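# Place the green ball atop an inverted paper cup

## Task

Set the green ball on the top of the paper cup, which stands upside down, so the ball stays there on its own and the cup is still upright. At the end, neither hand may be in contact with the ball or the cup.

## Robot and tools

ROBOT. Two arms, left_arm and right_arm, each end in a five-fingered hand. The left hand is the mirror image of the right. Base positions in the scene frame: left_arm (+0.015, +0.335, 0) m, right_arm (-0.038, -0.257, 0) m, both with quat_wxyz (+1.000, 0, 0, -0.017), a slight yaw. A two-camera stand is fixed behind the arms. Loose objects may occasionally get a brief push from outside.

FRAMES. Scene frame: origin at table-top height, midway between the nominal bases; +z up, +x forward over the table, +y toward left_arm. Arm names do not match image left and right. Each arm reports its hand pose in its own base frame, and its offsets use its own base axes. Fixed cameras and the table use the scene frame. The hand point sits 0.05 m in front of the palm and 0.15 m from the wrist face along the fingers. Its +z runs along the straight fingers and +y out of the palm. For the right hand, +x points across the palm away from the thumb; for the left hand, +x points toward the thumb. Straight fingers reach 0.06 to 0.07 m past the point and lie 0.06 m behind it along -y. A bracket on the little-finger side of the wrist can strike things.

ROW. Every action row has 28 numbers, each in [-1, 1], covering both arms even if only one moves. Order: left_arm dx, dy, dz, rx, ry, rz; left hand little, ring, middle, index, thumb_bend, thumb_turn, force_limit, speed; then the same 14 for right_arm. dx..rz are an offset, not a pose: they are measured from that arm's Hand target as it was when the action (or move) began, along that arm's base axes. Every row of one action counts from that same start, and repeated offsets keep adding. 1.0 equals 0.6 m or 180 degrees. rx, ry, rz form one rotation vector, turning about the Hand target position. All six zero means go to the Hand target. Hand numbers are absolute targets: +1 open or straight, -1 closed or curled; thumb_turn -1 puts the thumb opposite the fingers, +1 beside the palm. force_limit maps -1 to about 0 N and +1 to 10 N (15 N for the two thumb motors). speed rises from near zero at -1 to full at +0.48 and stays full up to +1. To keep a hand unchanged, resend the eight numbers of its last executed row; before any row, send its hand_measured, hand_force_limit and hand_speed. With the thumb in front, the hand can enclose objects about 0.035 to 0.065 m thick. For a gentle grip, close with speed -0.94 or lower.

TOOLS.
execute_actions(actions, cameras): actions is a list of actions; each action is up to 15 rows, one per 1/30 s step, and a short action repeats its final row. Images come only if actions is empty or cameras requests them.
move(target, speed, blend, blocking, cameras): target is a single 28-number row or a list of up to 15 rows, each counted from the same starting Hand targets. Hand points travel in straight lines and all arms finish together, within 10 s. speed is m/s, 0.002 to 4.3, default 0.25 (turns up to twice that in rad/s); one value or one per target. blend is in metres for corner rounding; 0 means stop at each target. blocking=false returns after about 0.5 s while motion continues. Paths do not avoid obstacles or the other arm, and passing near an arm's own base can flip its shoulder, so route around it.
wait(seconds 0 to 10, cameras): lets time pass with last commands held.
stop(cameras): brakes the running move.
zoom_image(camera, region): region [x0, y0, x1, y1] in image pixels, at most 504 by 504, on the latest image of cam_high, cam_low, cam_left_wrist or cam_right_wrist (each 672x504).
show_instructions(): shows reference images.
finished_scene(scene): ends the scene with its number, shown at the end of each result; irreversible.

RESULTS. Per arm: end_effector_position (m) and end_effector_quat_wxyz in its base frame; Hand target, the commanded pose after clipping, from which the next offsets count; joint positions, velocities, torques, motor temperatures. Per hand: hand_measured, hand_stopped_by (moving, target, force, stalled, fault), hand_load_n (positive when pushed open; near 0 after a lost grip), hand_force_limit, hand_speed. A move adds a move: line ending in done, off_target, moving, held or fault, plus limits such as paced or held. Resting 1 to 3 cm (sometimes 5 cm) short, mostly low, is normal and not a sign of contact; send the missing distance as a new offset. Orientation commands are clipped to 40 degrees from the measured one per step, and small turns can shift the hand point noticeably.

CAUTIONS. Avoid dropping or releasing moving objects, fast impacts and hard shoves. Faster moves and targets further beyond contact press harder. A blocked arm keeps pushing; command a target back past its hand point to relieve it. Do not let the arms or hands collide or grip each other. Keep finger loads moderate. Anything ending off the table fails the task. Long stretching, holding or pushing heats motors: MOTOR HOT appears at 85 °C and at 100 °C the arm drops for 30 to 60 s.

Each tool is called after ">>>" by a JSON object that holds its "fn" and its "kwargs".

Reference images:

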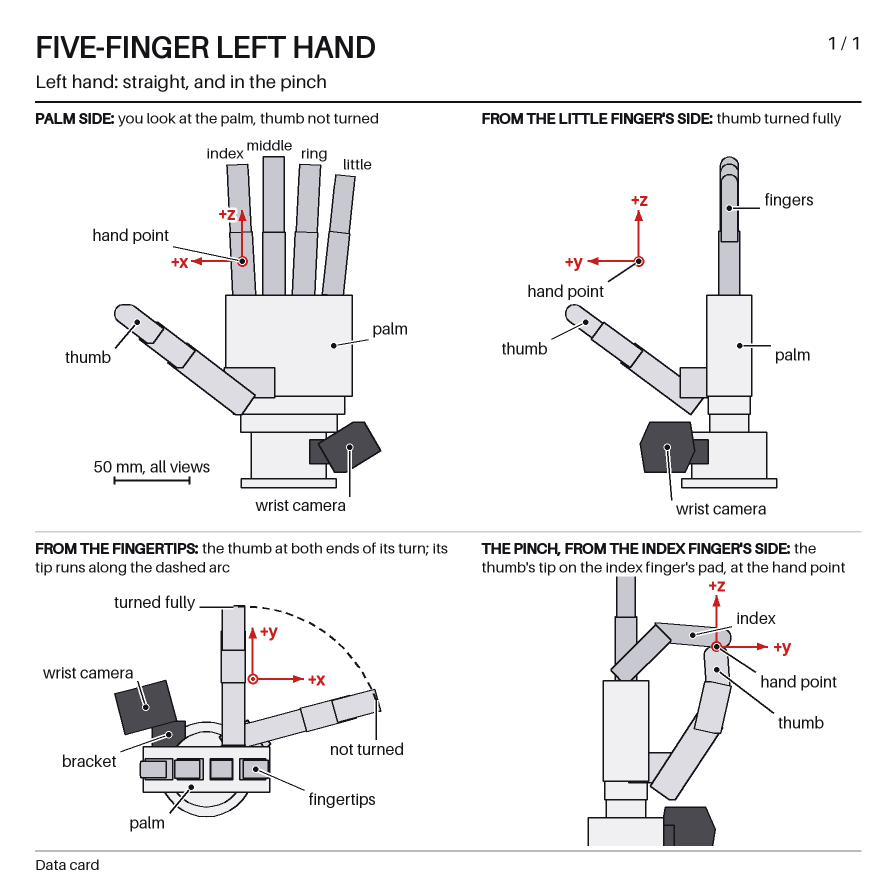

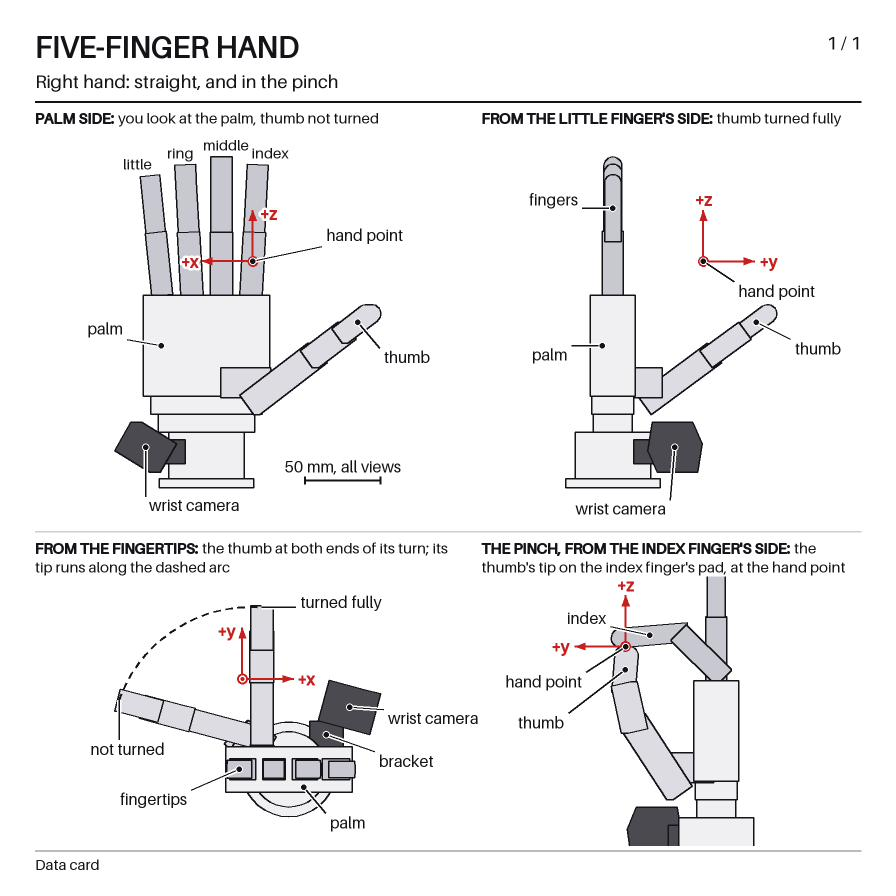

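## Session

>>> {"fn": "execute_actions", "kwargs": {"actions": []}}

Scene clock: 0.00 s.
left_arm: end_effector_position=(+0.6494, -0.3258, +0.2276) hand_measured=(+1.000, +1.000, +1.000, +1.000, +1.000, +1.000) hand_load_n=(+0.0, +0.0, +0.0, +0.0, +0.0, +0.0) hand_stopped_by=(target, target, target, target, target, target) hand_force_limit=0.00 hand_speed=-0.80 end_effector_quat_wxyz=(+0.174, +0.981, +0.017, +0.089) | right_arm: end_effector_position=(+0.4319, -0.0697, +0.3698) hand_measured=(+1.000, +1.000, +1.000, +1.000, +1.000, +1.000) hand_load_n=(+0.0, +0.5, +0.0, +0.0, +0.0, +0.0) hand_stopped_by=(target, target, target, target, target, target) hand_force_limit=0.00 hand_speed=-0.80 end_effector_quat_wxyz=(+0.058, +0.559, -0.577, +0.592)
Joint positions: left_arm=[-0.338 1.921 1.892 -1.245 0.262 -1.983] | right_arm=[0.221 1.112 1.187 -0.686 1.036 -0.325]
Joint velocities: within noise
Joint torques (N m): no reading
Motor temperatures (°C): left_arm=[29 27 31 30 25 24] | right_arm=[28 26 32 25 26 27]
Heat: left arm: hottest elbow 31 °C; right arm: hottest elbow 32 °C.
Hand target: left_arm +0.6552, -0.3278, +0.2384; +0.178, +0.979, +0.016, +0.100 | right_arm +0.4355, -0.0689, +0.3885; +0.044, +0.547, -0.581, +0.601
camera_calibration:
cam_left_wrist: T_world_to_cam=[[0.196958, 0.928816, -0.31386, 0.245011], [0.723826, 0.0781644, 0.685541, -0.605767], [0.661274, -0.362203, -0.656906, -0.281366], [0, 0, 0, 1]] pos_world=[0.576273, -0.282132, 0.307346]
cam_right_wrist: T_world_to_cam=[[-0.772363, -0.501122, -0.390297, 0.441976], [-0.222131, 0.788765, -0.573156, 0.358194], [0.595074, -0.355988, -0.720528, 0.0992032], [0, 0, 0, 1]] pos_world=[0.361899, -0.0257314, 0.449282]

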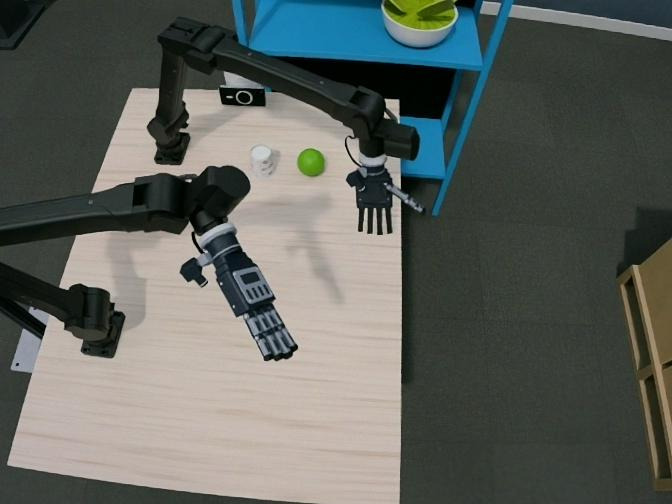

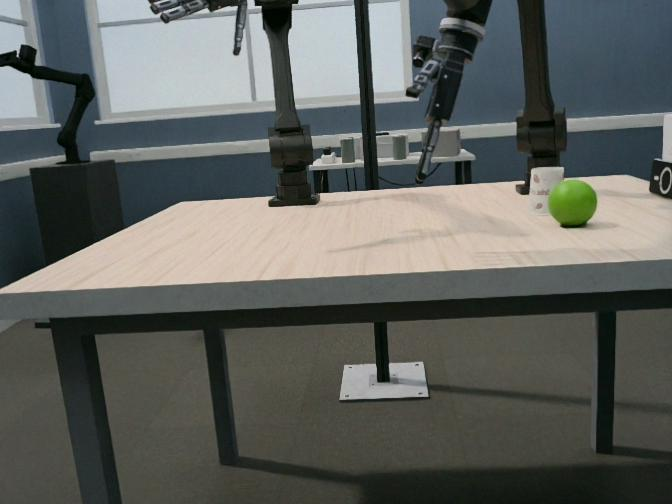

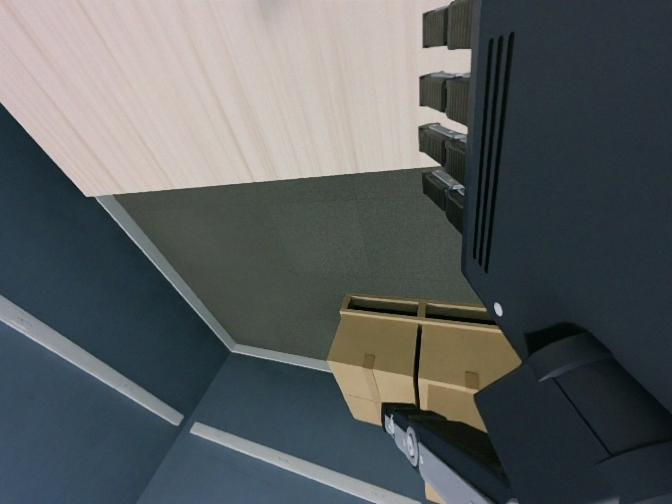

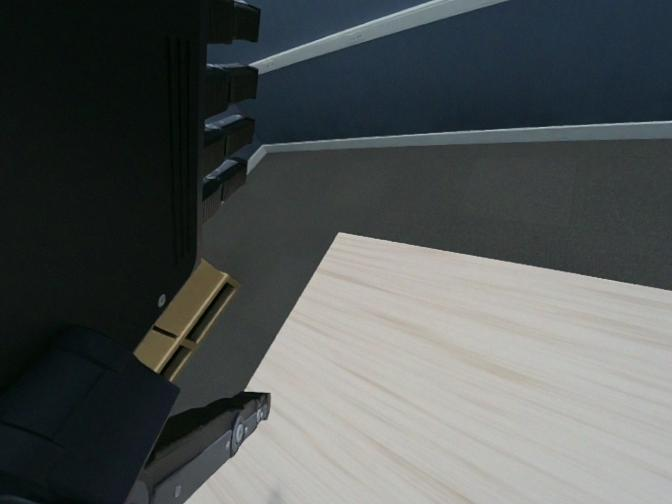

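>>> {"fn": "zoom_image", "kwargs": {"camera": "cam_high", "region": [230, 110, 350, 210]}}

>>> {"fn": "zoom_image", "kwargs": {"camera": "cam_low", "region": [500, 140, 620, 250]}}

Scaled by 4.200 from the camera's 672x504 image, which has a finer 960x720 frame.

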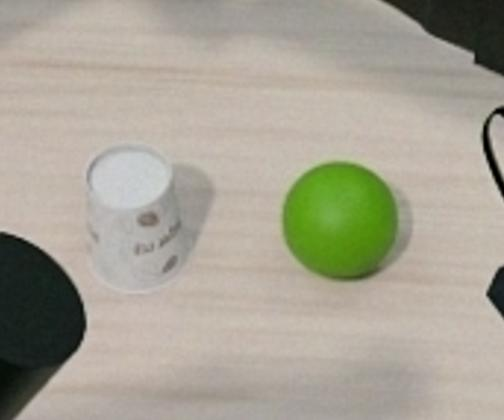

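Scaled by 4.200 from the camera's 672x504 image, which has a finer 960x720 frame.

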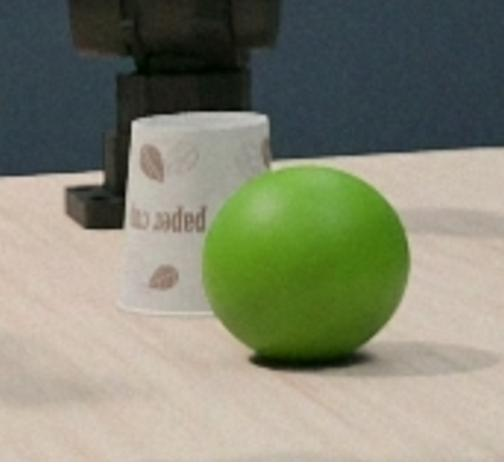

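>>> {"fn": "move", "kwargs": {"target": [-0.392,0.4467,0.003,0.1613,-0.546,-0.715,1,1,1,1,1,-1,0,0,0,0,0,0,0,0,1,1,1,1,1,1,0,-0.8], "speed": 0.4, "cameras": ["all"]}}

>>> {"fn": "zoom_image", "kwargs": {"camera": "cam_left_wrist", "region": [0, 0, 504, 504]}}

Scene clock: 72.47 s.
left_arm: end_effector_position=(+0.4046, -0.0646, +0.2301) hand_measured=(+1.000, +1.000, +1.000, +1.000, +1.000, -1.000) hand_load_n=(+0.0, +0.0, +0.0, +0.0, +0.0, +0.0) hand_stopped_by=(target, target, target, target, target, target) hand_force_limit=0.00 hand_speed=0.00 end_effector_quat_wxyz=(+0.049, -0.122, +0.880, -0.457) | right_arm: end_effector_position=(+0.4319, -0.0697, +0.3698) hand_measured=(+1.000, +1.000, +1.000, +1.000, +1.000, +1.000) hand_load_n=(-0.5, +0.0, +0.0, +0.0, +0.0, +0.0) hand_stopped_by=(target, target, target, target, target, target) hand_force_limit=0.00 hand_speed=-0.80 end_effector_quat_wxyz=(+0.058, +0.559, -0.577, +0.592)
Joint positions: left_arm=[0.157 1.397 1.263 -1.313 0.95 1.39] | right_arm=[0.221 1.112 1.187 -0.686 1.036 -0.325]
Joint torques (N m): left_arm=[0.67 -8.82 12.56 0.08 0.89 0.08] | right_arm=[-0.5 -7.3 11.82 1.35 0.47 -0.05]
Motor temperatures (°C): left_arm=[29 31 35 30 25 24] | right_arm=[28 26 37 25 26 27]
Heat: left arm: hottest elbow 35 °C; right arm: hottest elbow 37 °C.
Hand target: left_arm +0.4200, -0.0598, +0.2402; +0.061, -0.116, +0.879, -0.458 | right_arm +0.4355, -0.0689, +0.3885; +0.044, +0.547, -0.581, +0.601
Off the commanded pose: left_arm 0.019 m, 1 deg | right_arm 0.019 m, 2 deg.
move: off_target (left_arm, right_arm)
camera_calibration:
cam_left_wrist: T_world_to_cam=[[-0.026244, -0.60293, 0.797363, -0.212821], [-0.936486, 0.293876, 0.191393, 0.348691], [-0.349723, -0.741696, -0.572347, 0.341793], [0, 0, 0, 1]] pos_world=[0.440492, 0.0227183, 0.298583]
cam_right_wrist: T_world_to_cam=[[-0.772363, -0.501122, -0.390297, 0.441976], [-0.222131, 0.788765, -0.573156, 0.358194], [0.595074, -0.355988, -0.720528, 0.0992032], [0, 0, 0, 1]] pos_world=[0.361899, -0.0257314, 0.449282]

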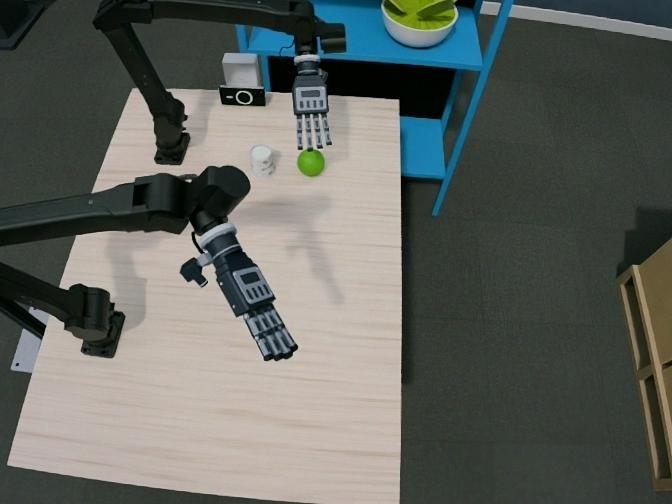

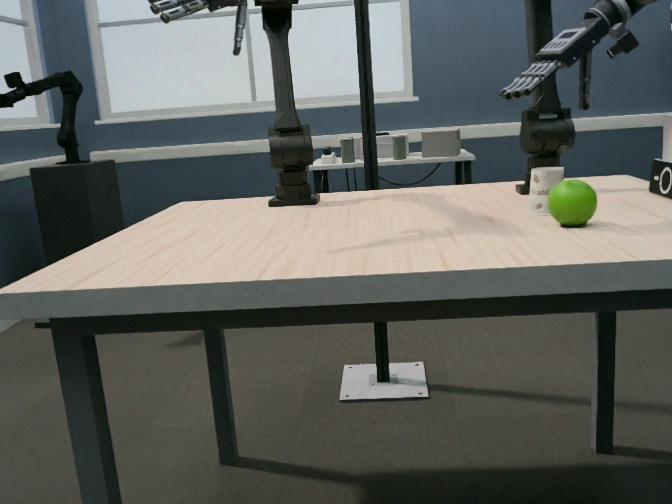

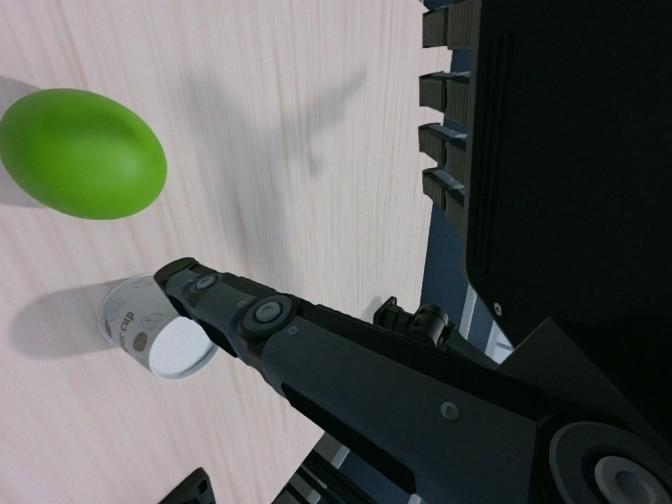

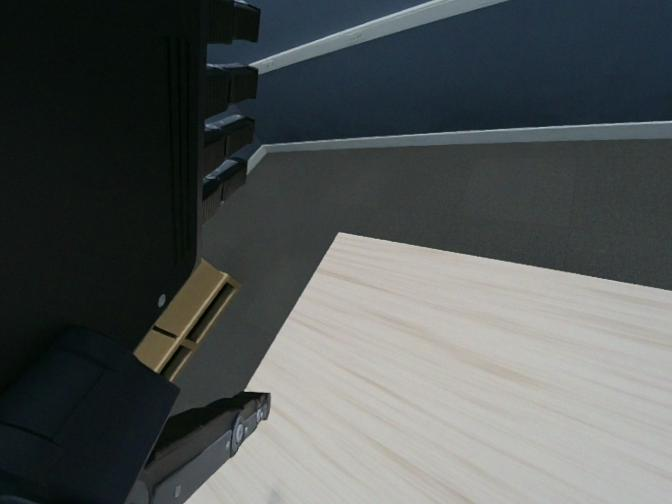

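Scaled by 1.000.

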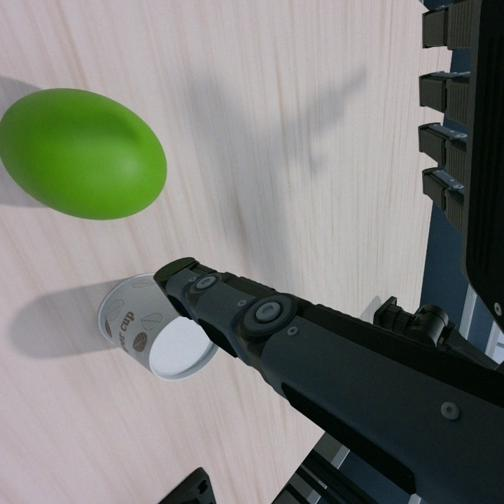

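>>> {"fn": "move", "kwargs": {"target": [0.01,0.05,-0.2,0,0,0,1,1,1,1,1,-1,0,0,0,0,0,0,0,0,1,1,1,1,1,1,0,-0.8], "speed": 0.15, "cameras": ["cam_high","cam_low","cam_left_wrist"]}}

>>> {"fn": "zoom_image", "kwargs": {"camera": "cam_left_wrist", "region": [60, 60, 360, 360]}}

Scene clock: 84.07 s.
left_arm: end_effector_position=(+0.4222, -0.0341, +0.1274) hand_measured=(+1.000, +1.000, +1.000, +1.000, +1.000, -1.000) hand_load_n=(+0.0, +0.0, +0.0, +0.0, +0.0, +0.0) hand_stopped_by=(target, target, target, target, target, target) hand_force_limit=0.00 hand_speed=0.00 end_effector_quat_wxyz=(+0.060, -0.114, +0.880, -0.457) | right_arm: end_effector_position=(+0.4319, -0.0697, +0.3698) hand_measured=(+1.000, +1.000, +1.000, +1.000, +1.000, +1.000) hand_load_n=(+0.0, +0.0, +0.0, +0.0, +0.0, +0.0) hand_stopped_by=(target, target, target, target, target, target) hand_force_limit=0.00 hand_speed=-0.80 end_effector_quat_wxyz=(+0.058, +0.559, -0.577, +0.592)
Joint positions: left_arm=[0.221 1.532 1.13 -1.115 0.956 1.504] | right_arm=[0.221 1.112 1.187 -0.686 1.036 -0.325]
Joint velocities: left_arm=[within noise] | right_arm=[-0.044 0.015 0.007 0.007 0.037 0.037]
Joint torques (N m): left_arm=[0.85 -10.05 7.97 0.79 0.89 0.09] | right_arm=[-0.5 -7.3 11.81 1.39 0.47 -0.04]
Heat: left arm: hottest elbow 36 °C; right arm: hottest elbow 38 °C.
Hand target: left_arm +0.4259, -0.0298, +0.1202; +0.061, -0.116, +0.879, -0.458 | right_arm +0.4355, -0.0689, +0.3885; +0.044, +0.547, -0.581, +0.601
Off the commanded pose: left_arm 0.009 m, 0 deg | right_arm 0.019 m, 2 deg.
move: off_target (right_arm)
camera_calibration:
cam_left_wrist: T_world_to_cam=[[-0.0474833, -0.606073, 0.793991, -0.102793], [-0.93992, 0.296146, 0.169845, 0.380211], [-0.338076, -0.738223, -0.583722, 0.308459], [0, 0, 0, 1]] pos_world=[0.45677, 0.0528133, 0.197093]
Images, in order (width x height): cam_high 672x504, cam_low 672x504, cam_left_wrist 672x504.

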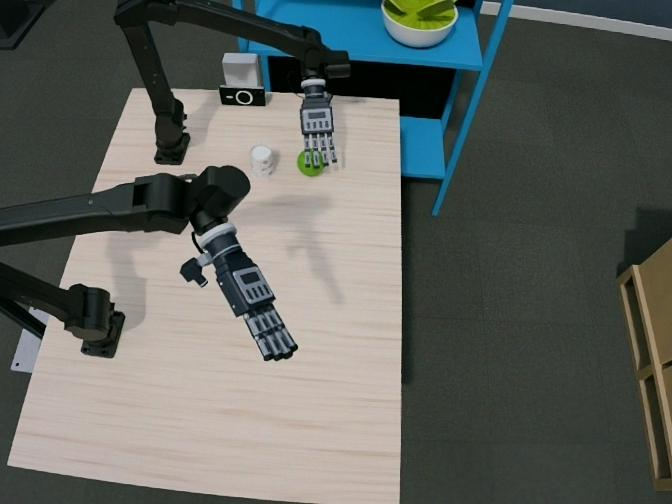

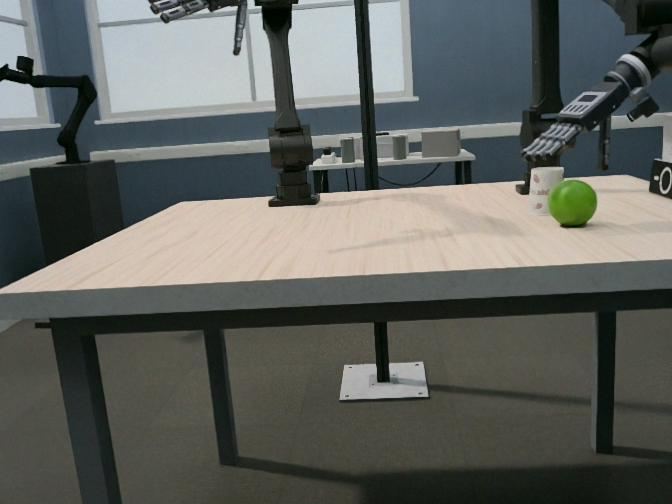

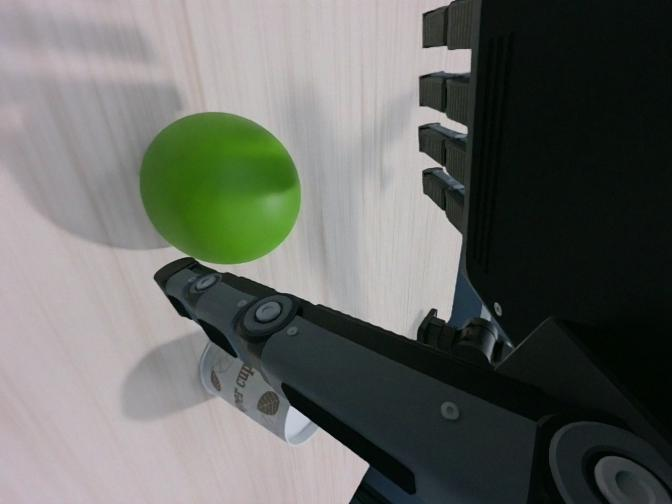

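Scaled by 1.680 from the camera's 672x504 image, which has a finer 960x720 frame.

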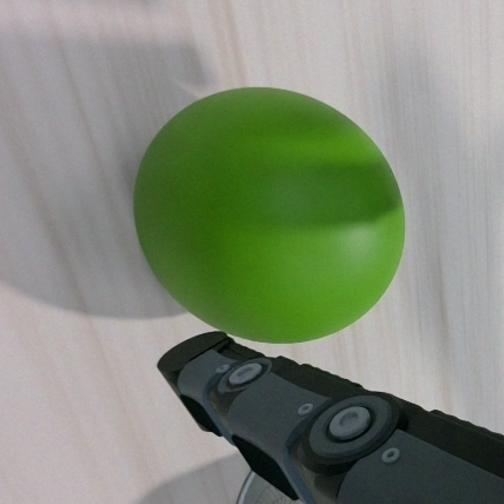

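>>> {"fn": "move", "kwargs": {"target": [[-0.003,0.0113,-0.01,0,0,0,1,1,1,1,1,-1,0,0,0,0,0,0,0,0,1,1,1,1,1,1,0,-0.8],[-0.003,0.0113,-0.07,0,0,0,1,1,1,1,1,-1,0,0,0,0,0,0,0,0,1,1,1,1,1,1,0,-0.8]], "speed": 0.1, "blend": 0.01, "cameras": ["cam_high","cam_low","cam_left_wrist"]}}

>>> {"fn": "zoom_image", "kwargs": {"camera": "cam_left_wrist", "region": [60, 60, 360, 360]}}

>>> {"fn": "zoom_image", "kwargs": {"camera": "cam_low", "region": [500, 90, 672, 250]}}

Scene clock: 106.07 s.
left_arm: end_effector_position=(+0.4220, -0.0270, +0.0859) hand_measured=(+1.000, +1.000, +1.000, +1.000, +1.000, -1.000) hand_load_n=(+0.0, +0.0, +0.0, +0.0, +0.0, +0.0) hand_stopped_by=(target, target, target, target, target, target) hand_force_limit=0.00 hand_speed=0.00 end_effector_quat_wxyz=(+0.061, -0.114, +0.880, -0.457) | right_arm: end_effector_position=(+0.4319, -0.0697, +0.3698) hand_measured=(+1.000, +1.000, +1.000, +1.000, +1.000, +1.000) hand_load_n=(+0.0, +0.0, +0.0, -0.5, +0.0, +0.0) hand_stopped_by=(target, target, target, target, target, target) hand_force_limit=0.00 hand_speed=-0.80 end_effector_quat_wxyz=(+0.058, +0.559, -0.577, +0.592)
Joint positions: left_arm=[0.237 1.587 1.075 -1.025 0.958 1.533] | right_arm=[0.221 1.112 1.187 -0.686 1.036 -0.325]
Joint torques (N m): left_arm=[0.79 -10.11 7.42 0.73 0.86 0.07] | right_arm=[-0.62 -7.24 11.82 1.36 0.47 -0.04]
Heat: left arm: hottest elbow 34 °C; right arm: hottest elbow 39 °C.
Hand target: left_arm +0.4243, -0.0230, +0.0783; +0.061, -0.116, +0.879, -0.458 | right_arm +0.4355, -0.0689, +0.3885; +0.044, +0.547, -0.581, +0.601
Off the commanded pose: left_arm 0.009 m, 0 deg | right_arm 0.019 m, 2 deg.
move: off_target (right_arm); blend cut to 0.0046 m at target 1
camera_calibration:
cam_left_wrist: T_world_to_cam=[[-0.0499506, -0.605901, 0.79397, -0.0645843], [-0.9403, 0.296497, 0.167108, 0.385276], [-0.336661, -0.738223, -0.584539, 0.288772], [0, 0, 0, 1]] pos_world=[0.456267, 0.0598134, 0.155694]
Images, in order (width x height): cam_high 672x504, cam_low 672x504, cam_left_wrist 672x504.

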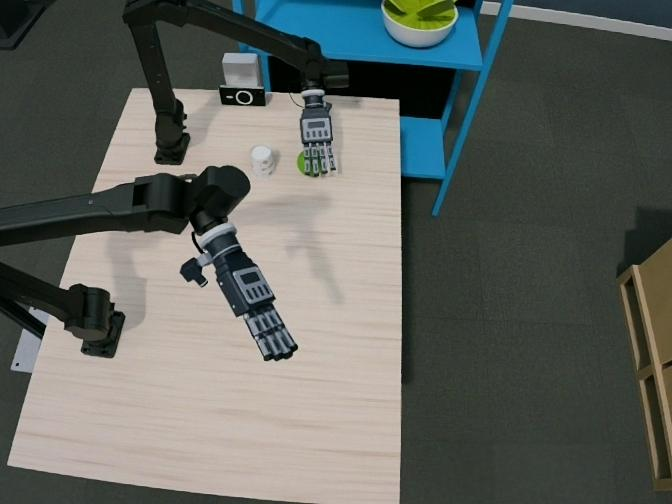

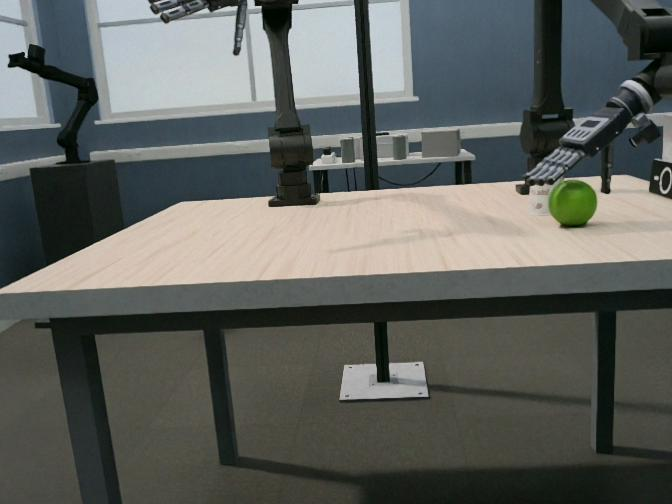

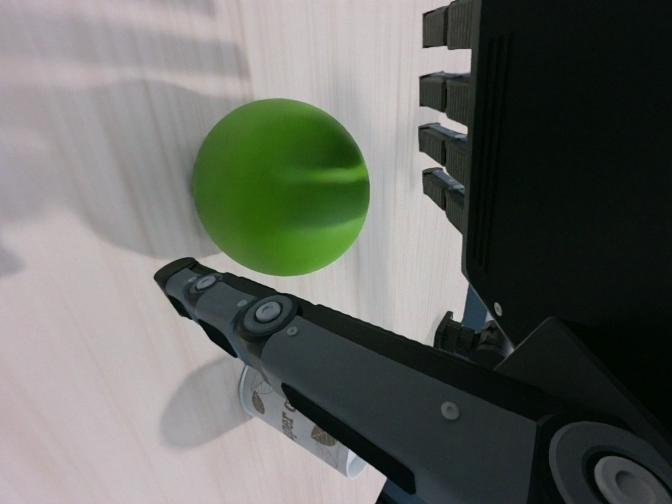

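Scaled by 1.680 from the camera's 672x504 image, which has a finer 960x720 frame.

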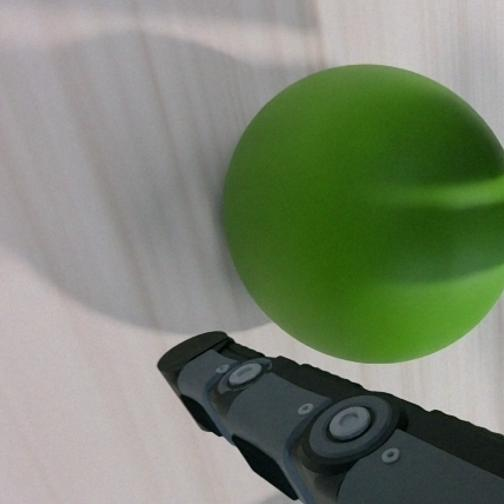

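Scaled by 2.930 from the camera's 672x504 image, which has a finer 960x720 frame.

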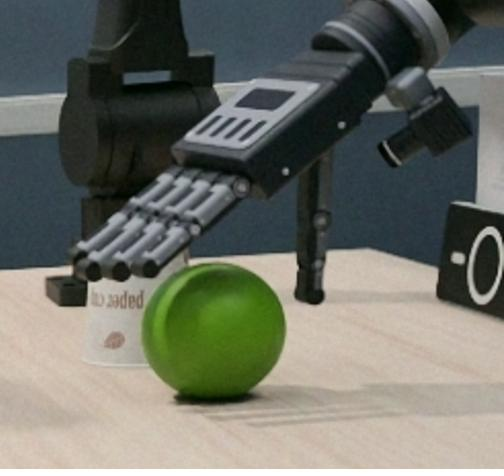

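>>> {"fn": "move", "kwargs": {"target": [0.0,-0.001,-0.04,0,0,0,1,1,1,1,1,-1,0,0,0,0,0,0,0,0,1,1,1,1,1,1,0,-0.8], "speed": 0.08, "cameras": ["cam_low","cam_left_wrist"]}}

>>> {"fn": "zoom_image", "kwargs": {"camera": "cam_low", "region": [500, 90, 672, 250]}}

Scene clock: 124.30 s.
left_arm: end_effector_position=(+0.4232, -0.0268, +0.0631) hand_measured=(+1.000, +1.000, +1.000, +1.000, +1.000, -1.000) hand_load_n=(+0.0, +0.0, +0.0, +0.0, +0.0, +0.0) hand_stopped_by=(target, target, target, target, target, target) hand_force_limit=0.00 hand_speed=0.00 end_effector_quat_wxyz=(+0.063, -0.113, +0.880, -0.457) | right_arm: end_effector_position=(+0.4319, -0.0697, +0.3698) hand_measured=(+1.000, +1.000, +1.000, +1.000, +1.000, +1.000) hand_load_n=(+0.0, +0.0, +0.0, +0.0, +0.0, +0.0) hand_stopped_by=(target, target, target, target, target, target) hand_force_limit=0.00 hand_speed=-0.80 end_effector_quat_wxyz=(+0.058, +0.559, -0.577, +0.592)
Joint positions: left_arm=[0.237 1.62 1.046 -0.959 0.958 1.533] | right_arm=[0.221 1.112 1.187 -0.686 1.036 -0.325]
Joint torques (N m): left_arm=[0.73 -10.34 7.06 0.68 0.86 0.05] | right_arm=[-0.56 -7.24 11.82 1.39 0.47 -0.05]
Heat: left arm: hottest elbow 34 °C; right arm: hottest elbow 39 °C.
Hand target: left_arm +0.4242, -0.0237, +0.0542; +0.061, -0.116, +0.879, -0.458 | right_arm +0.4355, -0.0689, +0.3885; +0.044, +0.547, -0.581, +0.601
Off the commanded pose: left_arm 0.009 m, 0 deg | right_arm 0.019 m, 2 deg.
move: off_target (right_arm)
camera_calibration:
cam_left_wrist: T_world_to_cam=[[-0.0537806, -0.606864, 0.792984, -0.0445376], [-0.941096, 0.296299, 0.162929, 0.390766], [-0.333836, -0.737512, -0.587052, 0.275011], [0, 0, 0, 1]] pos_world=[0.457162, 0.0600121, 0.133096]
Images, in order (width x height): cam_low 672x504, cam_left_wrist 672x504.

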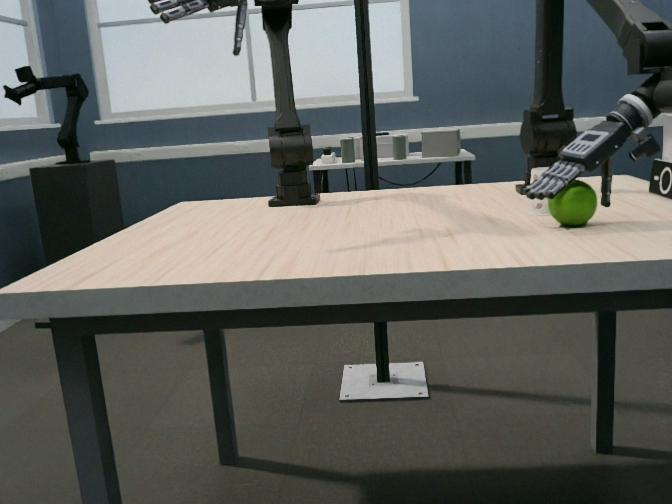

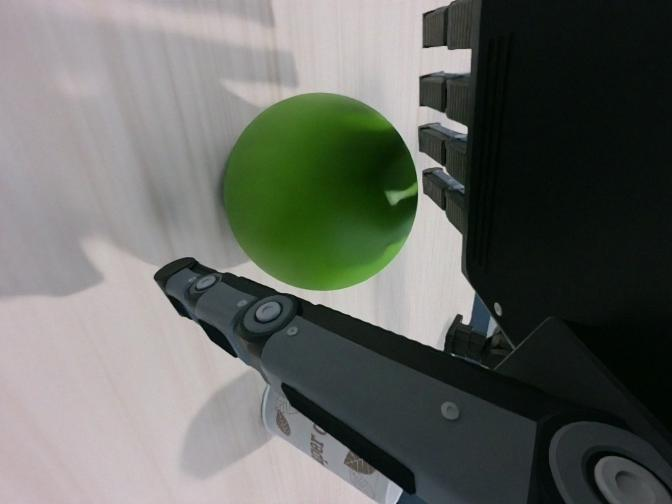

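Scaled by 2.930 from the camera's 672x504 image, which has a finer 960x720 frame.

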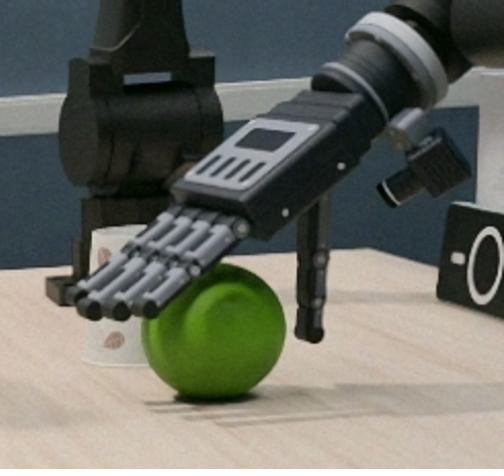

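>>> {"fn": "move", "kwargs": {"target": [[0.0,-0.0005,-0.0075,0,0,0,1,1,1,1,1,-1,0,0,0,0,0,0,0,0,1,1,1,1,1,1,0,-0.8],[0.0,-0.0005,-0.0075,0,0,0,1,0.3,0,0,1,-1,-0.4,-0.9,0,0,0,0,0,0,1,1,1,1,1,1,0,-0.8],[0.0,-0.0005,-0.0075,0,0,0,1,0,0,0,1,-1,-0.6,-0.9,0,0,0,0,0,0,1,1,1,1,1,1,0,-0.8]], "speed": 0.08, "cameras": ["cam_low","cam_left_wrist"]}}

Scene clock: 139.40 s.
left_arm: end_effector_position=(+0.4243, -0.0276, +0.0606) hand_measured=(+1.000, +0.078, +0.210, +0.162, +1.000, -1.000) hand_load_n=(+0.0, +2.5, +2.0, +3.0, +1.0, +1.5) hand_stopped_by=(target, force, force, force, target, target) hand_force_limit=-0.60 hand_speed=-0.90 end_effector_quat_wxyz=(+0.065, -0.111, +0.879, -0.459) | right_arm: end_effector_position=(+0.4319, -0.0697, +0.3698) hand_measured=(+1.000, +1.000, +1.000, +1.000, +1.000, +1.000) hand_load_n=(-0.5, +0.0, +0.0, +0.0, +0.0, +0.0) hand_stopped_by=(target, target, target, target, target, target) hand_force_limit=0.00 hand_speed=-0.80 end_effector_quat_wxyz=(+0.058, +0.559, -0.577, +0.592)
Joint positions: left_arm=[0.237 1.624 1.042 -0.946 0.964 1.533] | right_arm=[0.221 1.112 1.187 -0.686 1.036 -0.325]
Joint torques (N m): left_arm=[0.67 -10.23 6.9 0.77 0.55 0.04] | right_arm=[-0.56 -7.24 11.81 1.36 0.47 -0.04]
Heat: left arm: hottest elbow 33 °C; right arm: hottest elbow 40 °C.
Hand target: left_arm +0.4242, -0.0239, +0.0497; +0.061, -0.116, +0.879, -0.458 | right_arm +0.4355, -0.0689, +0.3885; +0.044, +0.547, -0.581, +0.601
Off the commanded pose: left_arm 0.011 m, 1 deg | right_arm 0.019 m, 2 deg.
move: off_target (left_arm, right_arm); target 3's new numbers were sent with left_arm's hand 0.011 m and 1 deg from that target
camera_calibration:
cam_left_wrist: T_world_to_cam=[[-0.0584901, -0.602314, 0.796114, -0.0411155], [-0.941916, 0.297488, 0.155868, 0.393203], [-0.330715, -0.740756, -0.584729, 0.271825], [0, 0, 0, 1]] pos_world=[0.457856, 0.0596183, 0.130389]
Images, in order (width x height): cam_low 672x504, cam_left_wrist 672x504.

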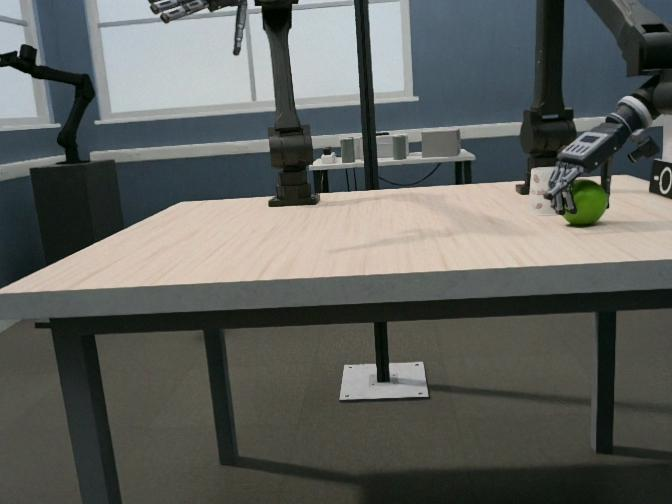

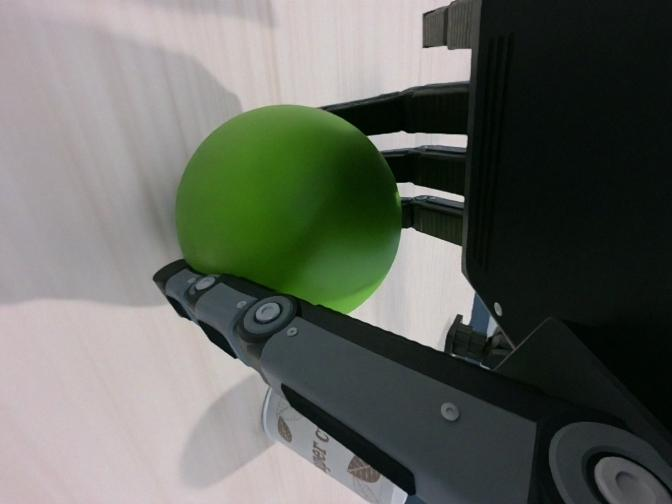

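>>> {"fn": "move", "kwargs": {"target": [[0.0,-0.0005,0.25,0,0,0,1,0,0,0,1,-1,-0.6,-0.9,0,0,0,0,0,0,1,1,1,1,1,1,0,-0.8],[-0.215,-0.0467,0.2583,0,0,0,1,0,0,0,1,-1,-0.6,-0.9,0,0,0,0,0,0,1,1,1,1,1,1,0,-0.8]], "speed": 0.12, "blend": 0.02, "cameras": ["cam_high","cam_low","cam_left_wrist","cam_right_wrist"]}}

>>> {"fn": "zoom_image", "kwargs": {"camera": "cam_left_wrist", "region": [20, 130, 270, 380]}}

>>> {"fn": "zoom_image", "kwargs": {"camera": "cam_low", "region": [480, 60, 640, 240]}}

Scene clock: 156.67 s.
left_arm: end_effector_position=(+0.2982, -0.0546, +0.2025) hand_measured=(+1.000, +0.078, +0.210, +0.162, +1.000, -1.000) hand_load_n=(+0.0, +2.0, +1.5, +2.5, +1.0, +1.5) hand_stopped_by=(target, force, force, force, target, target) hand_force_limit=-0.60 hand_speed=-0.90 end_effector_quat_wxyz=(+0.056, -0.116, +0.879, -0.459) | right_arm: end_effector_position=(+0.4319, -0.0697, +0.3698) hand_measured=(+1.000, +1.000, +1.000, +1.000, +1.000, +1.000) hand_load_n=(+0.0, +0.0, +0.0, +0.0, +0.0, +0.0) hand_stopped_by=(target, target, target, target, target, target) hand_force_limit=0.00 hand_speed=-0.80 end_effector_quat_wxyz=(+0.058, +0.559, -0.577, +0.592)
Joint positions: left_arm=[0.247 1.153 0.975 -1.385 0.962 1.552] | right_arm=[0.221 1.112 1.187 -0.686 1.036 -0.325]
Joint torques (N m): left_arm=[0.97 -7.65 8.21 -0.1 0.68 0.05] | right_arm=[-0.56 -7.3 11.84 1.37 0.47 -0.04]
Heat: left arm: hottest elbow 33 °C; right arm: hottest elbow 40 °C.
Hand target: left_arm +0.2953, -0.0519, +0.2048; +0.061, -0.116, +0.879, -0.458 | right_arm +0.4355, -0.0689, +0.3885; +0.044, +0.547, -0.581, +0.601
Off the commanded pose: left_arm 0.005 m, 1 deg | right_arm 0.019 m, 2 deg.
move: off_target (right_arm)
camera_calibration:
cam_left_wrist: T_world_to_cam=[[-0.0428761, -0.600786, 0.798259, -0.182686], [-0.938352, 0.298533, 0.174281, 0.255668], [-0.343012, -0.741576, -0.576548, 0.295049], [0, 0, 0, 1]] pos_world=[0.333279, 0.0327202, 0.271383]
cam_right_wrist: T_world_to_cam=[[-0.772363, -0.501122, -0.390297, 0.441976], [-0.222131, 0.788765, -0.573156, 0.358194], [0.595074, -0.355988, -0.720528, 0.0992032], [0, 0, 0, 1]] pos_world=[0.361899, -0.0257314, 0.449282]

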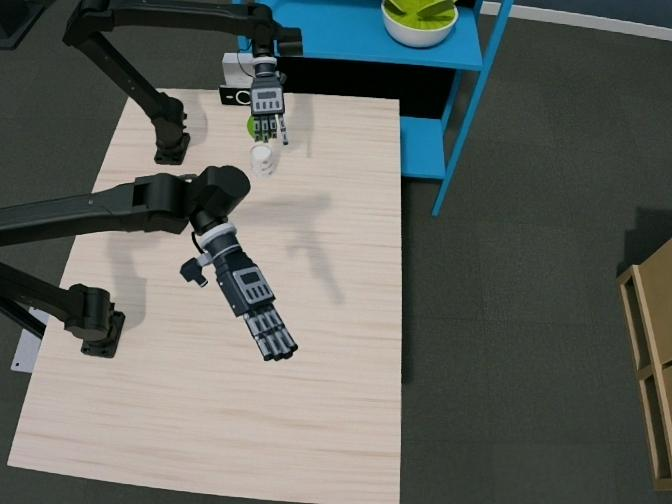

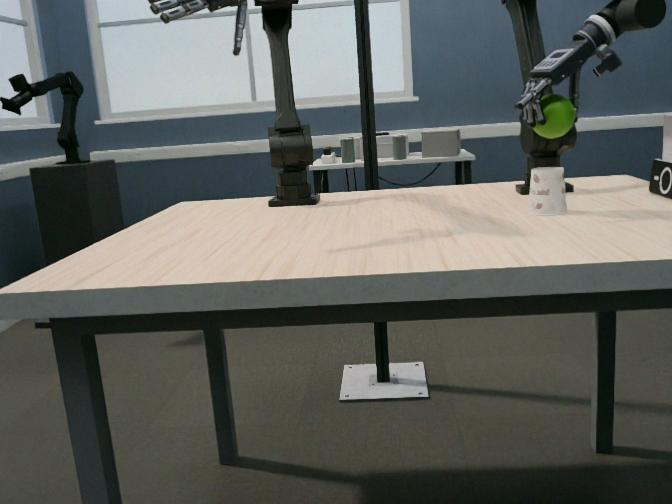

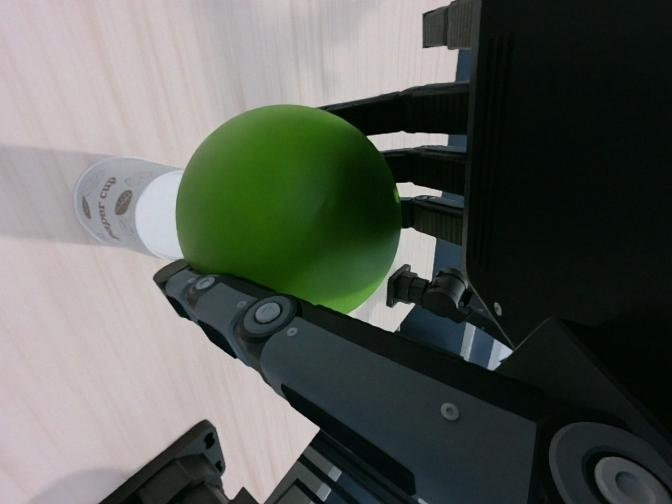

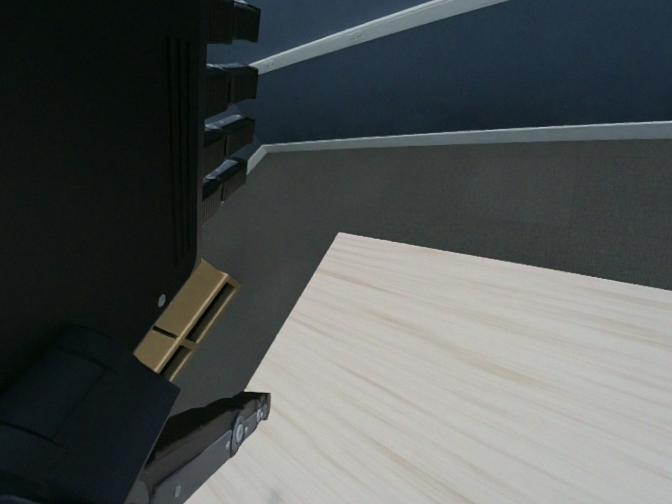

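Scaled by 2.016 from the camera's 672x504 image, which has a finer 960x720 frame.

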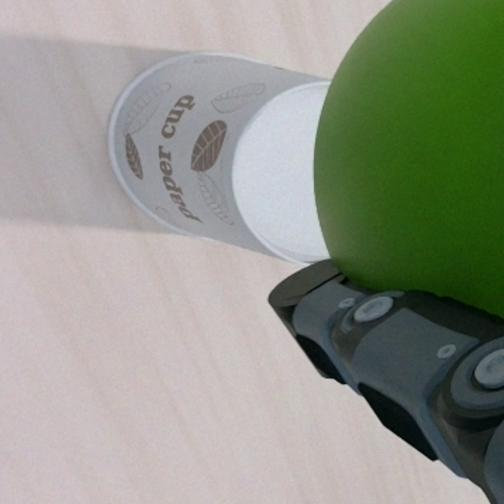

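Scaled by 2.800 from the camera's 672x504 image, which has a finer 960x720 frame.

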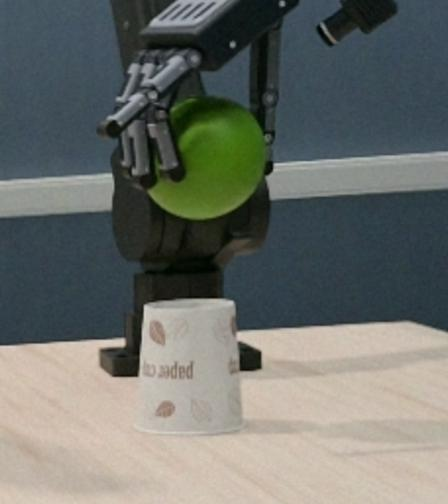

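>>> {"fn": "move", "kwargs": {"target": [-0.0133,-0.0067,-0.0667,0,0,0,1,0,0,0,1,-1,-0.6,-0.9,0,0,0,0,0,0,1,1,1,1,1,1,0,-0.8], "speed": 0.08, "cameras": ["cam_high","cam_low","cam_left_wrist"]}}

>>> {"fn": "zoom_image", "kwargs": {"camera": "cam_left_wrist", "region": [20, 130, 270, 380]}}

>>> {"fn": "zoom_image", "kwargs": {"camera": "cam_low", "region": [480, 100, 600, 220]}}

Scene clock: 176.27 s.
left_arm: end_effector_position=(+0.2859, -0.0577, +0.1623) hand_measured=(+1.000, +0.078, +0.210, +0.162, +1.000, -1.000) hand_load_n=(+0.0, +2.5, +2.0, +2.5, +1.0, +1.0) hand_stopped_by=(target, force, force, force, target, target) hand_force_limit=-0.60 hand_speed=-0.90 end_effector_quat_wxyz=(+0.050, -0.119, +0.879, -0.460) | right_arm: end_effector_position=(+0.4319, -0.0697, +0.3698) hand_measured=(+1.000, +1.000, +1.000, +1.000, +1.000, +1.000) hand_load_n=(-0.5, +0.0, +0.0, +0.0, +0.0, +0.0) hand_stopped_by=(target, target, target, target, target, target) hand_force_limit=0.00 hand_speed=-0.80 end_effector_quat_wxyz=(+0.058, +0.559, -0.577, +0.592)
Joint positions: left_arm=[0.247 1.153 0.865 -1.289 0.962 1.552] | right_arm=[0.221 1.112 1.187 -0.686 1.036 -0.325]
Joint torques (N m): left_arm=[0.44 -7.53 8.06 0.65 0.68 -0.02] | right_arm=[-0.5 -7.24 11.82 1.36 0.48 -0.04]
Heat: left arm: hottest elbow 33 °C; right arm: hottest elbow 41 °C.
Hand target: left_arm +0.2872, -0.0559, +0.1647; +0.061, -0.116, +0.879, -0.458 | right_arm +0.4355, -0.0689, +0.3885; +0.044, +0.547, -0.581, +0.601
Off the commanded pose: left_arm 0.003 m, 1 deg | right_arm 0.019 m, 2 deg.
move: off_target (right_arm)
camera_calibration:
cam_left_wrist: T_world_to_cam=[[-0.0329323, -0.598188, 0.800679, -0.1561], [-0.936003, 0.299359, 0.185153, 0.249598], [-0.350447, -0.743341, -0.569765, 0.266258], [0, 0, 0, 1]] pos_world=[0.321793, 0.0298236, 0.230476]
Images, in order (width x height): cam_high 672x504, cam_low 672x504, cam_left_wrist 672x504.

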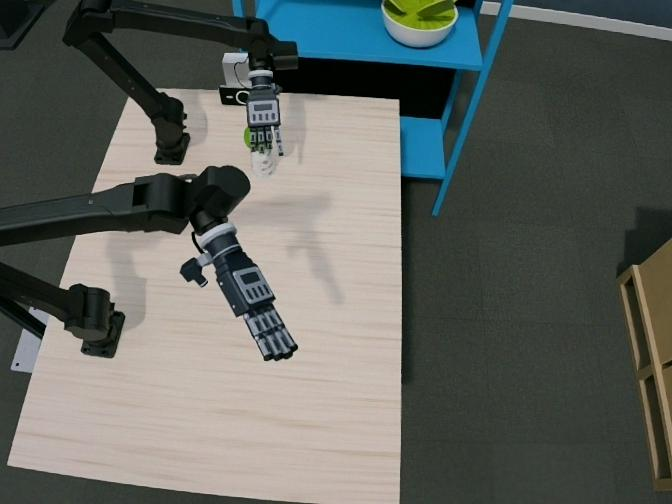

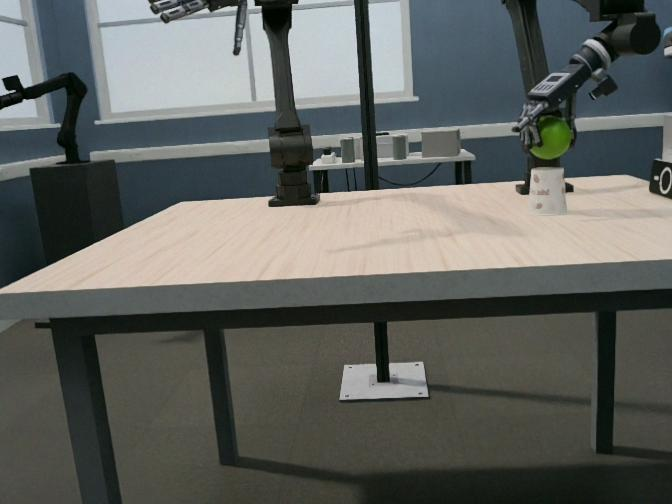

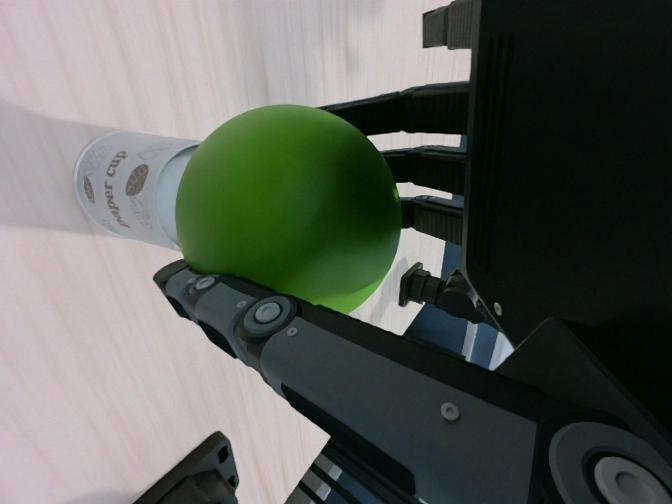

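Scaled by 2.016 from the camera's 672x504 image, which has a finer 960x720 frame.

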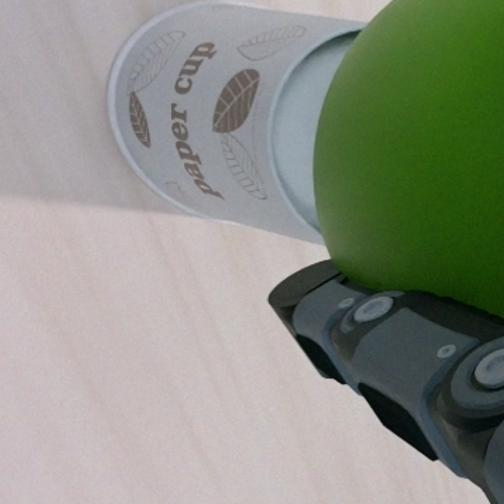

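Scaled by 4.200 from the camera's 672x504 image, which has a finer 960x720 frame.

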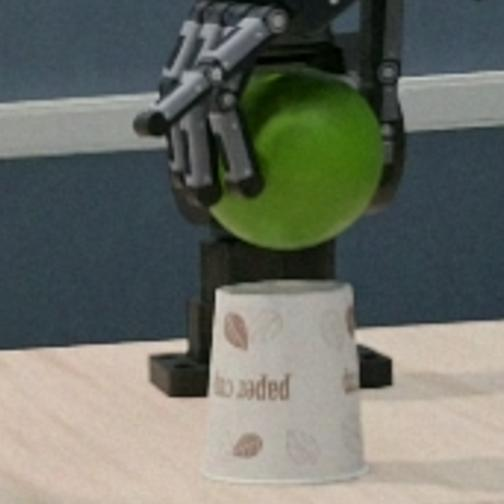

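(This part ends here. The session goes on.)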